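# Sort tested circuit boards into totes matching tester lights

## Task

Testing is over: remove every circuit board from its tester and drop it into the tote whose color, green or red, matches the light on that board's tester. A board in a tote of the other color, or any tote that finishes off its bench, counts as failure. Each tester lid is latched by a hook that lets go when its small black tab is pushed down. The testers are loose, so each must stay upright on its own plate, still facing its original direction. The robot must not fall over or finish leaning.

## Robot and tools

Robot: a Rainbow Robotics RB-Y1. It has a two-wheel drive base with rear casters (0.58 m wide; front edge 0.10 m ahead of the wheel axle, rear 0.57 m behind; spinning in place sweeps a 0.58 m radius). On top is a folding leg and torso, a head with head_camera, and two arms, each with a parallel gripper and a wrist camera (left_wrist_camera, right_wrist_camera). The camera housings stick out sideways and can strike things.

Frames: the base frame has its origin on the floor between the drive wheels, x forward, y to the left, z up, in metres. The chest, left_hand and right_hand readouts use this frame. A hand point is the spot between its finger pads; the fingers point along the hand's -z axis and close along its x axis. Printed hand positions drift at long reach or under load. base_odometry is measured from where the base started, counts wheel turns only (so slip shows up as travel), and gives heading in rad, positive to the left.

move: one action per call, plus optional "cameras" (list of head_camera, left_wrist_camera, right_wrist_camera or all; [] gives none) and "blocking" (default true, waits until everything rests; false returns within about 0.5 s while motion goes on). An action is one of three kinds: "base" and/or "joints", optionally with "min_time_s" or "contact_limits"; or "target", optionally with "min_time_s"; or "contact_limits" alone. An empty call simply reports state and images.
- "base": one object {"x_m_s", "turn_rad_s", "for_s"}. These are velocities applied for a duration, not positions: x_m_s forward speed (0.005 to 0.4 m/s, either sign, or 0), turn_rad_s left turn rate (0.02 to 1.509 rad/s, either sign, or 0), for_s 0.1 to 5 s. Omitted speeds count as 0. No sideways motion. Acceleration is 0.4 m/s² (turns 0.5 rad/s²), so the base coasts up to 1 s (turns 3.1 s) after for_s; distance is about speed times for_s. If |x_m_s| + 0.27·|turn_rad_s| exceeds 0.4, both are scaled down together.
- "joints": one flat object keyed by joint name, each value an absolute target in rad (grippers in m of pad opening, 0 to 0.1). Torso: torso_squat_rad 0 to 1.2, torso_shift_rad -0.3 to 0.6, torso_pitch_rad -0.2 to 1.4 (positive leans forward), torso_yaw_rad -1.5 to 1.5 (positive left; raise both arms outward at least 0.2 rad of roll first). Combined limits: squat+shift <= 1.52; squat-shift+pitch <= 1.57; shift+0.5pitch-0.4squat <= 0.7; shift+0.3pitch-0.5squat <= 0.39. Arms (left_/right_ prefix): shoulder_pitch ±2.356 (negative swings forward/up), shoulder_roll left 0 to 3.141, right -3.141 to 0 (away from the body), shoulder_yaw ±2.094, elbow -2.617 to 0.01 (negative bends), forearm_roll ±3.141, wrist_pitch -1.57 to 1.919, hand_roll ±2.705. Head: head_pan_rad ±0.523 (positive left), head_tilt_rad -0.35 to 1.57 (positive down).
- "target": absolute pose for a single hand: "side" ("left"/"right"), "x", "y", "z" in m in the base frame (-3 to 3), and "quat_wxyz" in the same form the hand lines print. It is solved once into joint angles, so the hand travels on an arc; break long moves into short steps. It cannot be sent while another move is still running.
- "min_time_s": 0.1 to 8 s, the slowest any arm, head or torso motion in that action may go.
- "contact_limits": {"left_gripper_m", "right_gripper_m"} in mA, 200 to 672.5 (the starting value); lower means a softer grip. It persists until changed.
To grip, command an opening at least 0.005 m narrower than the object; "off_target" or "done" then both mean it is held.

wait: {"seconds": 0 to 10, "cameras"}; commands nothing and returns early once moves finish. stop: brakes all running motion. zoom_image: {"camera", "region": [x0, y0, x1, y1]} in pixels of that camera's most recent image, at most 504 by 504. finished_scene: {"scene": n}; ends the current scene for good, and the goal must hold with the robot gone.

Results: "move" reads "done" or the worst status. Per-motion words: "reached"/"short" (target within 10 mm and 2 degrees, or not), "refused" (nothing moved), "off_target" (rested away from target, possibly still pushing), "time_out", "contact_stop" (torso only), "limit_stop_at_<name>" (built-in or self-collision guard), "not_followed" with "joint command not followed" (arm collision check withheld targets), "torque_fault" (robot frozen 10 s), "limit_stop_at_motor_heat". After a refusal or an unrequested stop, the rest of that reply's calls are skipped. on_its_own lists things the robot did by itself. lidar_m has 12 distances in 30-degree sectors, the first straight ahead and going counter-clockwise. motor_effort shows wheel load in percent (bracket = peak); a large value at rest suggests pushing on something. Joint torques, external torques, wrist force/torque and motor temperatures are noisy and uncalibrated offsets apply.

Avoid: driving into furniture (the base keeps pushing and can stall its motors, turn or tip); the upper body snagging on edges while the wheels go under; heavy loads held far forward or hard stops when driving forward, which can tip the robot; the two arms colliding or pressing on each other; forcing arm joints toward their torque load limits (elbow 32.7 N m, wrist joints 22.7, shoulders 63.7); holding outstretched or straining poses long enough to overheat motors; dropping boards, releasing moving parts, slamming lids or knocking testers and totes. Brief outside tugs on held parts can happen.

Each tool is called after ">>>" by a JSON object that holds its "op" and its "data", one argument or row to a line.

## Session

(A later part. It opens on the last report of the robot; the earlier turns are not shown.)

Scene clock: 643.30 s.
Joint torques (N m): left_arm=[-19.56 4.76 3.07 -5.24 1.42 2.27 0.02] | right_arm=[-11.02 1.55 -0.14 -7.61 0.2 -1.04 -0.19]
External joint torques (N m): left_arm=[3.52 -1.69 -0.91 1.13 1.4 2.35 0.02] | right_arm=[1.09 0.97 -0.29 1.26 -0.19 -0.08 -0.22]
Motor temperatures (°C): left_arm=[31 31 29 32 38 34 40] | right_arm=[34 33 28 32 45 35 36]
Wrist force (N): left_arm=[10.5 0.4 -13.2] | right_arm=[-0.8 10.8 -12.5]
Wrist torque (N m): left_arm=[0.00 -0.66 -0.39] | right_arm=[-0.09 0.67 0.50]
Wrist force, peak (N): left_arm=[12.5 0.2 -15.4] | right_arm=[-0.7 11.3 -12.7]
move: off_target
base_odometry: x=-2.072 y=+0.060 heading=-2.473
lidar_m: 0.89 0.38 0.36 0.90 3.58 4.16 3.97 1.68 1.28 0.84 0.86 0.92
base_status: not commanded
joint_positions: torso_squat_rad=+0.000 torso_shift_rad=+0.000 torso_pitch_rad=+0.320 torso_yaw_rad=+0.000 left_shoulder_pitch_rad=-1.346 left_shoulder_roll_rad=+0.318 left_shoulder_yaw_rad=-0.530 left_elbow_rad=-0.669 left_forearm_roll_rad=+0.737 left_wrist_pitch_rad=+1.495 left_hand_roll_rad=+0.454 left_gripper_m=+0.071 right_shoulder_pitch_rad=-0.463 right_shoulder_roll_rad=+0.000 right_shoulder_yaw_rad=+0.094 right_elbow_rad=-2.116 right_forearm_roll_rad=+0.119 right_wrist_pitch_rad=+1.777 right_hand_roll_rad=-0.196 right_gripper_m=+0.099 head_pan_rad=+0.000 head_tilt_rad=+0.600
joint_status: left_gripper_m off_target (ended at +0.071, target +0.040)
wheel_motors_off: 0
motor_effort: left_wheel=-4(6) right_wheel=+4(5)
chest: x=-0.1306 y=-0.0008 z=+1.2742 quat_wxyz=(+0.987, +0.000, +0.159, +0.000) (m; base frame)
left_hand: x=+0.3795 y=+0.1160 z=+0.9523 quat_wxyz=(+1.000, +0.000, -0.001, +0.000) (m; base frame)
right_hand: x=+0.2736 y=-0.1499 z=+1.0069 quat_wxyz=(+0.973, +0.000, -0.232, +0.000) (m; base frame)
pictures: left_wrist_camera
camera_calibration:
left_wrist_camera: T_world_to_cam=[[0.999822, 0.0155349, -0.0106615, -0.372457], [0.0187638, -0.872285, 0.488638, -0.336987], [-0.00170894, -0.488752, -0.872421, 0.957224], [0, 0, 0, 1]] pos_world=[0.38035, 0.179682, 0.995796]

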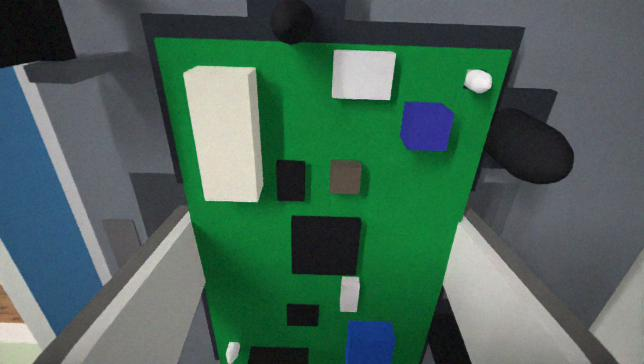

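>>> {"op": "move", "data": {
  "target": {"side":"left","x":0.3805,"y":0.116,"z":0.953,"quat_wxyz":[1,0,0,0]},
  "cameras": []
}}

Scene clock: 647.67 s.
Joint torques (N m): left_arm=[-21.68 4.58 3.7 -4.99 0.42 0.38 0.1] | right_arm=[-11 1.58 -0.01 -7.54 0.24 -1.06 -0.22]
External joint torques (N m): left_arm=[1.48 -1.89 -0.2 1.37 0.4 0.47 0.1] | right_arm=[1.11 1 -0.16 1.33 -0.15 -0.09 -0.25]
Motor temperatures (°C): left_arm=[31 31 29 32 38 34 40] | right_arm=[34 33 28 32 45 35 36]
Wrist force (N): left_arm=[-1.1 -1.0 -10.2] | right_arm=[-0.9 10.9 -12.6]
Wrist torque (N m): left_arm=[0.07 -0.46 -0.24] | right_arm=[-0.06 0.65 0.49]
Wrist force, peak (N): left_arm=[10.2 0.6 -12.9] | right_arm=[-0.7 11.2 -12.8]
move: done
base_odometry: x=-2.072 y=+0.060 heading=-2.473
lidar_m: 0.88 0.38 0.36 0.89 3.58 4.17 3.97 1.68 1.27 0.85 0.86 0.92
base_status: not commanded
joint_positions: torso_squat_rad=+0.000 torso_shift_rad=+0.000 torso_pitch_rad=+0.320 torso_yaw_rad=+0.000 left_shoulder_pitch_rad=-1.355 left_shoulder_roll_rad=+0.315 left_shoulder_yaw_rad=-0.529 left_elbow_rad=-0.652 left_forearm_roll_rad=+0.739 left_wrist_pitch_rad=+1.492 left_hand_roll_rad=+0.447 left_gripper_m=+0.071 right_shoulder_pitch_rad=-0.463 right_shoulder_roll_rad=+0.000 right_shoulder_yaw_rad=+0.094 right_elbow_rad=-2.116 right_forearm_roll_rad=+0.119 right_wrist_pitch_rad=+1.777 right_hand_roll_rad=-0.196 right_gripper_m=+0.099 head_pan_rad=+0.000 head_tilt_rad=+0.600
joint_status: all done
wheel_motors_off: 0
motor_effort: left_wheel=-4(6) right_wheel=+2(4)
chest: x=-0.1307 y=-0.0008 z=+1.2742 quat_wxyz=(+0.987, +0.000, +0.159, +0.000) (m; base frame)
left_hand: x=+0.3806 y=+0.1162 z=+0.9532 quat_wxyz=(+1.000, +0.000, +0.000, +0.000) (m; base frame)
left_hand_status: reached (checked arc, planned for 0.1 s): 0 mm and 0.1 deg off.
right_hand: x=+0.2736 y=-0.1498 z=+1.0069 quat_wxyz=(+0.973, +0.000, -0.232, +0.000) (m; base frame)
pictures: none
No camera images: "cameras" was empty.

Balanced.

>>> {"op": "move", "data": {
  "target": {"side":"left","x":0.3805,"y":0.116,"z":0.959,"quat_wxyz":[0.99899,0.045,0,0]},
  "cameras": ["left_wrist_camera"],
  "min_time_s": 1.5
}}

>>> {"op": "move", "data": {
  "target": {"side":"left","x":0.3805,"y":0.116,"z":0.973,"quat_wxyz":[1,0,0,0]},
  "min_time_s": 1.5,
  "cameras": ["head_camera","left_wrist_camera"]
}}

Scene clock: 656.77 s.
Joint torques (N m): left_arm=[-22.81 8.13 1.6 -3.13 -1.3 1.99 0.06] | right_arm=[-10.9 1.5 0.13 -7.68 0.34 -0.97 -0.19]
External joint torques (N m): left_arm=[0.56 1.83 -1.99 2.93 -1.16 1.99 0.06] | right_arm=[1.21 0.92 -0.02 1.2 -0.04 0 -0.22]
Motor temperatures (°C): left_arm=[31 31 29 32 38 34 40] | right_arm=[34 33 28 32 45 35 36]
Wrist force (N): left_arm=[1.9 -9.2 -14.3] | right_arm=[-1.1 11.0 -12.8]
Wrist torque (N m): left_arm=[0.04 -0.62 0.21] | right_arm=[-0.10 0.65 0.52]
Wrist force, peak (N): left_arm=[1.9 -9.2 -14.7] | right_arm=[-0.7 11.2 -12.9]
move: done
base_odometry: x=-2.072 y=+0.060 heading=-2.473
lidar_m: 0.88 0.38 0.36 0.89 3.58 4.18 3.96 1.68 1.28 0.84 0.86 0.91
base_status: not commanded
joint_positions: torso_squat_rad=+0.000 torso_shift_rad=+0.000 torso_pitch_rad=+0.320 torso_yaw_rad=+0.000 left_shoulder_pitch_rad=-1.405 left_shoulder_roll_rad=+0.278 left_shoulder_yaw_rad=-0.574 left_elbow_rad=-0.599 left_forearm_roll_rad=+0.693 left_wrist_pitch_rad=+1.517 left_hand_roll_rad=+0.482 left_gripper_m=+0.071 right_shoulder_pitch_rad=-0.463 right_shoulder_roll_rad=+0.000 right_shoulder_yaw_rad=+0.094 right_elbow_rad=-2.116 right_forearm_roll_rad=+0.119 right_wrist_pitch_rad=+1.777 right_hand_roll_rad=-0.196 right_gripper_m=+0.099 head_pan_rad=+0.000 head_tilt_rad=+0.600
joint_status: all done
wheel_motors_off: 0
motor_effort: left_wheel=-4(6) right_wheel=+2(5)
chest: x=-0.1307 y=-0.0008 z=+1.2742 quat_wxyz=(+0.987, +0.000, +0.159, +0.000) (m; base frame)
left_hand: x=+0.3805 y=+0.1154 z=+0.9591 quat_wxyz=(+0.999, +0.044, -0.001, +0.000) (m; base frame)
left_hand_status: reached (checked arc, planned for 1.5 s): 1 mm and 0.1 deg off.
right_hand: x=+0.2736 y=-0.1499 z=+1.0069 quat_wxyz=(+0.973, +0.000, -0.232, +0.000) (m; base frame)
pictures: left_wrist_camera
camera_calibration:
left_wrist_camera: T_world_to_cam=[[0.999828, 0.0157632, -0.00978284, -0.374171], [0.0183873, -0.912111, 0.409531, -0.260287], [-0.00246753, -0.40964, -0.912244, 0.992125], [0, 0, 0, 1]] pos_world=[0.38134, 0.174902, 1.00799]

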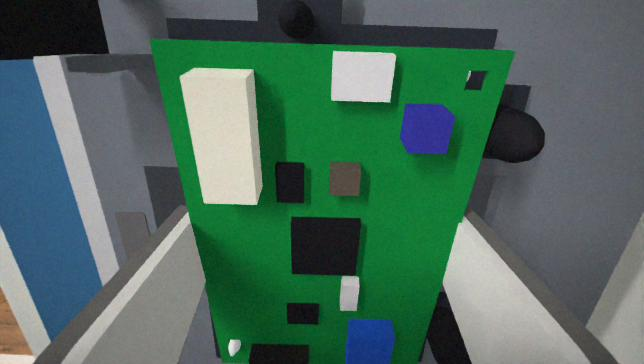

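Scene clock: 658.60 s.
Joint torques (N m): left_arm=[-21.01 7.49 5.6 -6.59 0.43 0.2 -0.31] | right_arm=[-10.7 1.68 0.18 -7.62 0.2 -1.04 -0.14]
External joint torques (N m): left_arm=[2.18 0.88 1.22 -0.17 0.41 0.28 -0.31] | right_arm=[1.41 1.1 0.03 1.25 -0.19 -0.07 -0.16]
Motor temperatures (°C): left_arm=[31 31 29 32 38 34 40] | right_arm=[34 33 28 32 45 35 36]
Wrist force (N): left_arm=[-1.5 -0.2 -9.5] | right_arm=[-0.7 10.8 -12.2]
Wrist torque (N m): left_arm=[-0.03 -0.38 -0.19] | right_arm=[-0.08 0.67 0.50]
Wrist force, peak (N): left_arm=[7.4 -12.1 -14.1] | right_arm=[-0.4 11.3 -12.7]
move: done
base_odometry: x=-2.072 y=+0.060 heading=-2.473
lidar_m: 0.88 0.39 0.36 0.90 3.57 4.17 3.96 1.69 1.28 0.84 0.87 0.91
base_status: not commanded
joint_positions: torso_squat_rad=+0.000 torso_shift_rad=+0.000 torso_pitch_rad=+0.320 torso_yaw_rad=+0.000 left_shoulder_pitch_rad=-1.354 left_shoulder_roll_rad=+0.343 left_shoulder_yaw_rad=-0.520 left_elbow_rad=-0.739 left_forearm_roll_rad=+0.747 left_wrist_pitch_rad=+1.565 left_hand_roll_rad=+0.477 left_gripper_m=+0.070 right_shoulder_pitch_rad=-0.463 right_shoulder_roll_rad=+0.000 right_shoulder_yaw_rad=+0.094 right_elbow_rad=-2.116 right_forearm_roll_rad=+0.119 right_wrist_pitch_rad=+1.777 right_hand_roll_rad=-0.196 right_gripper_m=+0.099 head_pan_rad=+0.000 head_tilt_rad=+0.600
joint_status: all done
wheel_motors_off: 0
motor_effort: left_wheel=-6(6) right_wheel=+3(5)
chest: x=-0.1307 y=-0.0008 z=+1.2742 quat_wxyz=(+0.987, +0.000, +0.159, +0.000) (m; base frame)
left_hand: x=+0.3803 y=+0.1159 z=+0.9732 quat_wxyz=(+1.000, +0.000, +0.001, +0.000) (m; base frame)
left_hand_status: reached (checked arc, planned for 1.5 s): 0 mm and 0.2 deg off.
right_hand: x=+0.2735 y=-0.1499 z=+1.0070 quat_wxyz=(+0.973, +0.000, -0.232, +0.000) (m; base frame)
pictures: head_camera, left_wrist_camera
camera_calibration:
head_camera: T_world_to_cam=[[0.0297359, -0.998757, 0.039998, -0.0594744], [-0.770388, -0.0483965, -0.635736, 0.949151], [0.636882, -0.0119098, -0.770869, 1.09215], [0, 0, 0, 1]] pos_world=[0.0374111, -0.00045759, 1.44769]
left_wrist_camera: T_world_to_cam=[[0.999771, 0.0150359, -0.0152289, -0.368526], [0.0205542, -0.872811, 0.487625, -0.346944], [-0.00596008, -0.487826, -0.87292, 0.977354], [0, 0, 0, 1]] pos_world=[0.381397, 0.179503, 1.01672]

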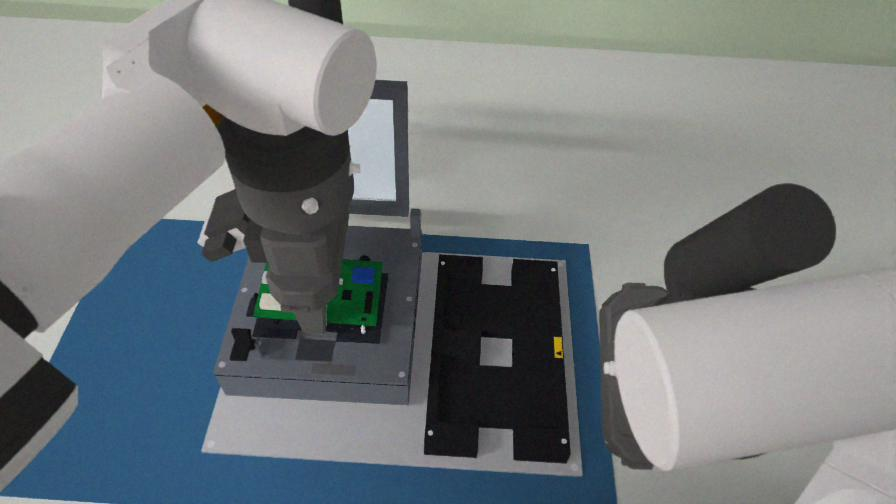

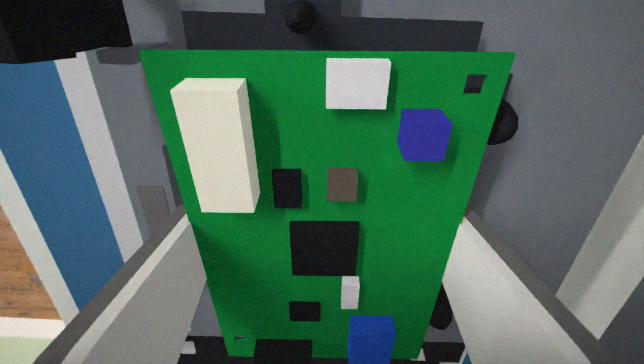

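Free.

>>> {"op": "move", "data": {
  "target": {"side":"left","x":0.372,"y":0.118,"z":1.05,"quat_wxyz":[1,0,0,0]},
  "min_time_s": 1.5,
  "cameras": []
}}

>>> {"op": "move", "data": {
  "target": {"side":"left","x":0.33,"y":0.13,"z":1.08,"quat_wxyz":[1,0,0,0]},
  "cameras": []
}}

>>> {"op": "move", "data": {
  "joints": {"torso_pitch_rad":0},
  "min_time_s": 2,
  "cameras": ["head_camera","left_wrist_camera"]
}}

>>> {"op": "move", "data": {
  "base": {"x_m_s":-0.35,"for_s":2.86},
  "cameras": []
}}

>>> {"op": "move", "data": {
  "base": {"turn_rad_s":0.6,"for_s":3.55},
  "cameras": ["head_camera"]
}}

Scene clock: 665.83 s.
Joint torques (N m): left_arm=[-22.51 7.65 6.91 -6.22 0.43 0.19 0.33] | right_arm=[-10.79 1.45 0.28 -7.63 0.19 -1.04 -0.24]
External joint torques (N m): left_arm=[0.45 0.64 1.07 0 0.41 0.26 0.33] | right_arm=[1.32 0.87 0.13 1.24 -0.2 -0.08 -0.26]
Motor temperatures (°C): left_arm=[31 31 29 32 38 34 40] | right_arm=[34 33 28 33 45 35 36]
Wrist force (N): left_arm=[-1.8 -0.5 -10.0] | right_arm=[-0.7 10.9 -12.6]
Wrist torque (N m): left_arm=[0.00 -0.47 -0.24] | right_arm=[-0.09 0.67 0.50]
Wrist force, peak (N): left_arm=[-1.7 -0.4 -10.2] | right_arm=[-0.7 10.9 -13.2]
move: done
base_odometry: x=-2.072 y=+0.060 heading=-2.473
lidar_m: 0.88 0.38 0.36 0.90 3.58 4.17 3.96 1.67 1.28 0.84 0.87 0.91
base_status: not commanded
joint_positions: torso_squat_rad=+0.000 torso_shift_rad=+0.000 torso_pitch_rad=+0.320 torso_yaw_rad=+0.000 left_shoulder_pitch_rad=-1.363 left_shoulder_roll_rad=+0.442 left_shoulder_yaw_rad=-0.474 left_elbow_rad=-1.034 left_forearm_roll_rad=+0.801 left_wrist_pitch_rad=+1.811 left_hand_roll_rad=+0.589 left_gripper_m=+0.070 right_shoulder_pitch_rad=-0.463 right_shoulder_roll_rad=+0.000 right_shoulder_yaw_rad=+0.094 right_elbow_rad=-2.116 right_forearm_roll_rad=+0.119 right_wrist_pitch_rad=+1.777 right_hand_roll_rad=-0.196 right_gripper_m=+0.099 head_pan_rad=+0.000 head_tilt_rad=+0.600
joint_status: all done
wheel_motors_off: 0
motor_effort: left_wheel=-5(6) right_wheel=+3(5)
chest: x=-0.1307 y=-0.0008 z=+1.2742 quat_wxyz=(+0.987, +0.000, +0.159, +0.000) (m; base frame)
left_hand: x=+0.3719 y=+0.1180 z=+1.0499 quat_wxyz=(+1.000, +0.000, +0.001, +0.000) (m; base frame)
left_hand_status: reached (checked arc, planned for 1.5 s): 0 mm and 0.1 deg off.
right_hand: x=+0.2735 y=-0.1499 z=+1.0070 quat_wxyz=(+0.973, +0.000, -0.232, +0.000) (m; base frame)
pictures: none
No camera images: "cameras" was empty.

Scene clock: 667.07 s.
Joint torques (N m): left_arm=[-19.87 7.29 7.1 -4.59 0.06 -0.13 -0.3] | right_arm=[-10.77 1.38 0.06 -7.63 0.31 -1.01 -0.1]
External joint torques (N m): left_arm=[1.27 0.09 -0.75 0.3 0.04 -0.07 -0.3] | right_arm=[1.33 0.8 -0.09 1.24 -0.07 -0.05 -0.12]
Motor temperatures (°C): left_arm=[31 31 29 32 38 34 40] | right_arm=[34 33 28 33 45 35 36]
Wrist force (N): left_arm=[-1.9 -0.5 -9.8] | right_arm=[-0.8 10.8 -12.5]
Wrist torque (N m): left_arm=[0.03 -0.46 -0.23] | right_arm=[-0.06 0.66 0.50]
Wrist force, peak (N): left_arm=[-2.0 -0.5 -11.2] | right_arm=[-1.2 11.0 -13.0]
move: done
base_odometry: x=-2.072 y=+0.060 heading=-2.473
lidar_m: 0.88 0.38 0.37 0.90 3.57 4.17 3.96 1.68 1.26 0.84 0.86 0.90
base_status: not commanded
joint_positions: torso_squat_rad=+0.000 torso_shift_rad=+0.000 torso_pitch_rad=+0.320 torso_yaw_rad=+0.000 left_shoulder_pitch_rad=-1.290 left_shoulder_roll_rad=+0.610 left_shoulder_yaw_rad=-0.550 left_elbow_rad=-1.399 left_forearm_roll_rad=+0.999 left_wrist_pitch_rad=+1.915 left_hand_roll_rad=+0.798 left_gripper_m=+0.070 right_shoulder_pitch_rad=-0.463 right_shoulder_roll_rad=+0.000 right_shoulder_yaw_rad=+0.094 right_elbow_rad=-2.116 right_forearm_roll_rad=+0.119 right_wrist_pitch_rad=+1.777 right_hand_roll_rad=-0.196 right_gripper_m=+0.099 head_pan_rad=+0.000 head_tilt_rad=+0.600
joint_status: all done
wheel_motors_off: 0
motor_effort: left_wheel=-4(6) right_wheel=+3(4)
chest: x=-0.1307 y=-0.0008 z=+1.2742 quat_wxyz=(+0.987, +0.000, +0.159, +0.000) (m; base frame)
left_hand: x=+0.3300 y=+0.1298 z=+1.0797 quat_wxyz=(+1.000, +0.000, +0.002, -0.001) (m; base frame)
left_hand_status: reached (checked arc, planned for 0.7 s): 0 mm and 0.2 deg off.
right_hand: x=+0.2735 y=-0.1499 z=+1.0070 quat_wxyz=(+0.973, +0.000, -0.232, +0.000) (m; base frame)
pictures: none
No camera images: "cameras" was empty.

Scene clock: 669.37 s.
Joint torques (N m): left_arm=[-20.67 7.63 7.6 -3.04 -0.14 -0.5 -0.27] | right_arm=[-14.71 0.58 -0.45 -6.48 0.31 -1.47 -0.21]
External joint torques (N m): left_arm=[1.44 -0.02 -0.64 0.23 0.26 -0.01 -0.25] | right_arm=[1.51 0.94 0.03 1.14 -0.12 0.01 -0.26]
Motor temperatures (°C): left_arm=[31 31 29 32 38 34 40] | right_arm=[34 33 28 32 45 35 36]
Wrist force (N): left_arm=[-4.0 -0.6 -9.6] | right_arm=[-2.4 11.1 -11.5]
Wrist torque (N m): left_arm=[0.03 -0.57 -0.21] | right_arm=[-0.13 0.58 0.49]
Wrist force, peak (N): left_arm=[-4.0 -0.8 -9.6] | right_arm=[-1.0 11.4 -13.0]
move: done
base_odometry: x=-2.072 y=+0.060 heading=-2.473
lidar_m: 0.88 0.38 0.36 0.89 3.57 4.17 3.97 1.68 1.27 0.85 0.86 0.91
base_status: not commanded
joint_positions: torso_squat_rad=+0.000 torso_shift_rad=+0.000 torso_pitch_rad=+0.000 torso_yaw_rad=+0.000 left_shoulder_pitch_rad=-1.290 left_shoulder_roll_rad=+0.610 left_shoulder_yaw_rad=-0.550 left_elbow_rad=-1.399 left_forearm_roll_rad=+0.999 left_wrist_pitch_rad=+1.915 left_hand_roll_rad=+0.798 left_gripper_m=+0.070 right_shoulder_pitch_rad=-0.463 right_shoulder_roll_rad=+0.000 right_shoulder_yaw_rad=+0.094 right_elbow_rad=-2.116 right_forearm_roll_rad=+0.119 right_wrist_pitch_rad=+1.777 right_hand_roll_rad=-0.196 right_gripper_m=+0.099 head_pan_rad=+0.000 head_tilt_rad=+0.600
joint_status: all done
wheel_motors_off: 0
motor_effort: left_wheel=-3(5) right_wheel=+4(5)
chest: x=-0.2281 y=-0.0008 z=+1.2899 quat_wxyz=(+1.000, +0.000, +0.000, +0.000) (m; base frame)
left_hand: x=+0.2705 y=+0.1297 z=+1.2502 quat_wxyz=(+0.987, +0.000, -0.158, -0.001) (m; base frame)
right_hand: x=+0.2397 y=-0.1500 z=+1.1634 quat_wxyz=(+0.923, +0.000, -0.384, +0.000) (m; base frame)
pictures: head_camera, left_wrist_camera
camera_calibration:
head_camera: T_world_to_cam=[[0.0154738, -0.99876, 0.0473246, -0.0698892], [-0.531271, -0.0483089, -0.845824, 1.20965], [0.847061, -0.0120541, -0.531359, 0.905258], [0, 0, 0, 1]] pos_world=[-0.123074, -0.000453368, 1.50748]
left_wrist_camera: T_world_to_cam=[[0.953881, 0.0141594, 0.299851, -0.636081], [-0.134783, -0.872335, 0.469963, -0.403685], [0.268225, -0.488703, -0.830195, 1.09777], [0, 0, 0, 1]] pos_world=[0.257887, 0.193339, 1.29181]

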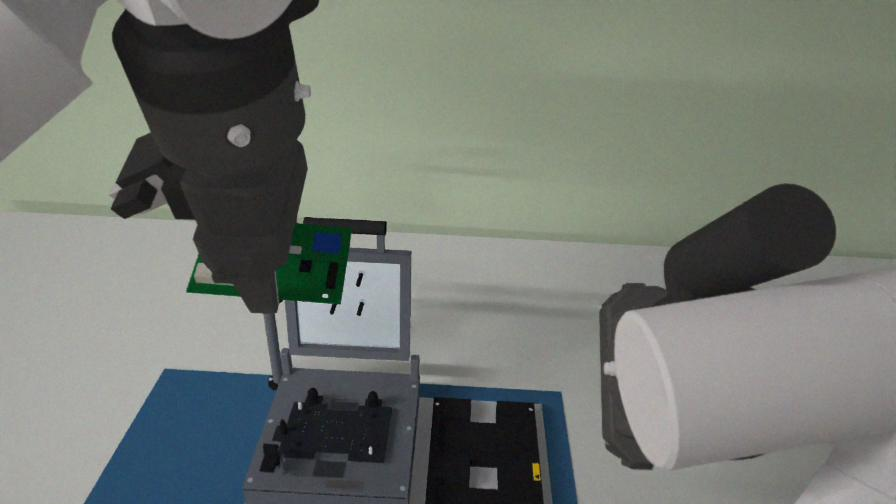

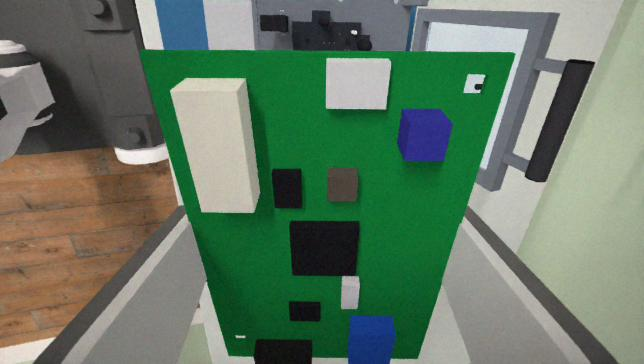

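Scene clock: 673.70 s.
Joint torques (N m): left_arm=[-20.69 7.47 7.56 -2.96 -0.18 -0.46 -0.25] | right_arm=[-15.04 0.52 -0.52 -6.43 0.2 -1.55 -0.14]
External joint torques (N m): left_arm=[1.42 -0.18 -0.69 0.3 0.22 0.03 -0.23] | right_arm=[1.19 0.87 -0.04 1.18 -0.23 -0.07 -0.18]
Motor temperatures (°C): left_arm=[31 31 29 32 38 34 40] | right_arm=[34 33 28 32 45 35 36]
Wrist force (N): left_arm=[-3.7 -0.6 -9.5] | right_arm=[-2.2 10.7 -11.2]
Wrist torque (N m): left_arm=[0.02 -0.54 -0.22] | right_arm=[-0.07 0.59 0.49]
Wrist force, peak (N): left_arm=[-3.6 -0.6 -9.8] | right_arm=[-2.3 11.2 -11.9]
move: done
base_odometry: x=-1.285 y=+0.683 heading=-2.473
lidar_m: 1.28 1.29 2.77 3.44 3.63 3.21 3.08 1.61 1.22 1.19 1.24 1.45
base_status: done (sent for 2.87 of 2.87 s)
joint_positions: torso_squat_rad=+0.000 torso_shift_rad=+0.000 torso_pitch_rad=+0.000 torso_yaw_rad=+0.000 left_shoulder_pitch_rad=-1.290 left_shoulder_roll_rad=+0.610 left_shoulder_yaw_rad=-0.550 left_elbow_rad=-1.399 left_forearm_roll_rad=+0.999 left_wrist_pitch_rad=+1.915 left_hand_roll_rad=+0.798 left_gripper_m=+0.070 right_shoulder_pitch_rad=-0.463 right_shoulder_roll_rad=+0.000 right_shoulder_yaw_rad=+0.094 right_elbow_rad=-2.116 right_forearm_roll_rad=+0.119 right_wrist_pitch_rad=+1.777 right_hand_roll_rad=-0.196 right_gripper_m=+0.099 head_pan_rad=+0.000 head_tilt_rad=+0.600
joint_status: not commanded
wheel_motors_off: 0
motor_effort: left_wheel=-3(23) right_wheel=+5(23)
chest: x=-0.2281 y=-0.0008 z=+1.2899 quat_wxyz=(+1.000, +0.000, +0.000, +0.000) (m; base frame)
left_hand: x=+0.2705 y=+0.1297 z=+1.2502 quat_wxyz=(+0.987, +0.000, -0.158, -0.001) (m; base frame)
right_hand: x=+0.2397 y=-0.1500 z=+1.1634 quat_wxyz=(+0.923, +0.000, -0.384, +0.000) (m; base frame)
pictures: none
No camera images: "cameras" was empty.

Scene clock: 678.80 s.
Joint torques (N m): left_arm=[-20.74 7.59 7.48 -3.23 -0.18 -0.56 -0.34] | right_arm=[-14.93 0.49 -0.46 -6.42 0.34 -1.52 -0.16]
External joint torques (N m): left_arm=[1.36 -0.07 -0.77 0.03 0.22 -0.07 -0.32] | right_arm=[1.29 0.84 0.02 1.2 -0.08 -0.04 -0.2]
Motor temperatures (°C): left_arm=[31 31 29 32 38 34 40] | right_arm=[34 33 28 32 45 35 36]
Wrist force (N): left_arm=[-4.0 -0.4 -9.4] | right_arm=[-2.3 10.9 -11.3]
Wrist torque (N m): left_arm=[0.00 -0.57 -0.20] | right_arm=[-0.11 0.59 0.47]
Wrist force, peak (N): left_arm=[-3.9 -0.5 -9.7] | right_arm=[-2.4 11.1 -11.7]
move: done
base_odometry: x=-1.285 y=+0.683 heading=-0.333
lidar_m: 3.68 3.21 3.08 1.55 1.20 1.18 1.26 1.45 1.29 1.32 2.79 3.44
base_status: done (sent for 3.57 of 3.57 s)
joint_positions: torso_squat_rad=+0.000 torso_shift_rad=+0.000 torso_pitch_rad=+0.000 torso_yaw_rad=+0.000 left_shoulder_pitch_rad=-1.290 left_shoulder_roll_rad=+0.610 left_shoulder_yaw_rad=-0.550 left_elbow_rad=-1.399 left_forearm_roll_rad=+0.999 left_wrist_pitch_rad=+1.915 left_hand_roll_rad=+0.798 left_gripper_m=+0.070 right_shoulder_pitch_rad=-0.463 right_shoulder_roll_rad=+0.000 right_shoulder_yaw_rad=+0.094 right_elbow_rad=-2.116 right_forearm_roll_rad=+0.119 right_wrist_pitch_rad=+1.777 right_hand_roll_rad=-0.196 right_gripper_m=+0.099 head_pan_rad=+0.000 head_tilt_rad=+0.600
joint_status: not commanded
wheel_motors_off: 0
motor_effort: left_wheel=+0(26) right_wheel=+5(29)
chest: x=-0.2281 y=-0.0008 z=+1.2899 quat_wxyz=(+1.000, +0.000, +0.000, +0.000) (m; base frame)
left_hand: x=+0.2705 y=+0.1297 z=+1.2502 quat_wxyz=(+0.987, +0.000, -0.158, -0.001) (m; base frame)
right_hand: x=+0.2397 y=-0.1500 z=+1.1634 quat_wxyz=(+0.923, +0.000, -0.384, +0.000) (m; base frame)
pictures: head_camera
camera_calibration:
head_camera: T_world_to_cam=[[0.0154714, -0.998761, 0.0473, -0.0698764], [-0.531286, -0.0482866, -0.845815, 1.20965], [0.847051, -0.0120438, -0.531375, 0.905251], [0, 0, 0, 1]] pos_world=[-0.123041, -0.000477054, 1.50748]

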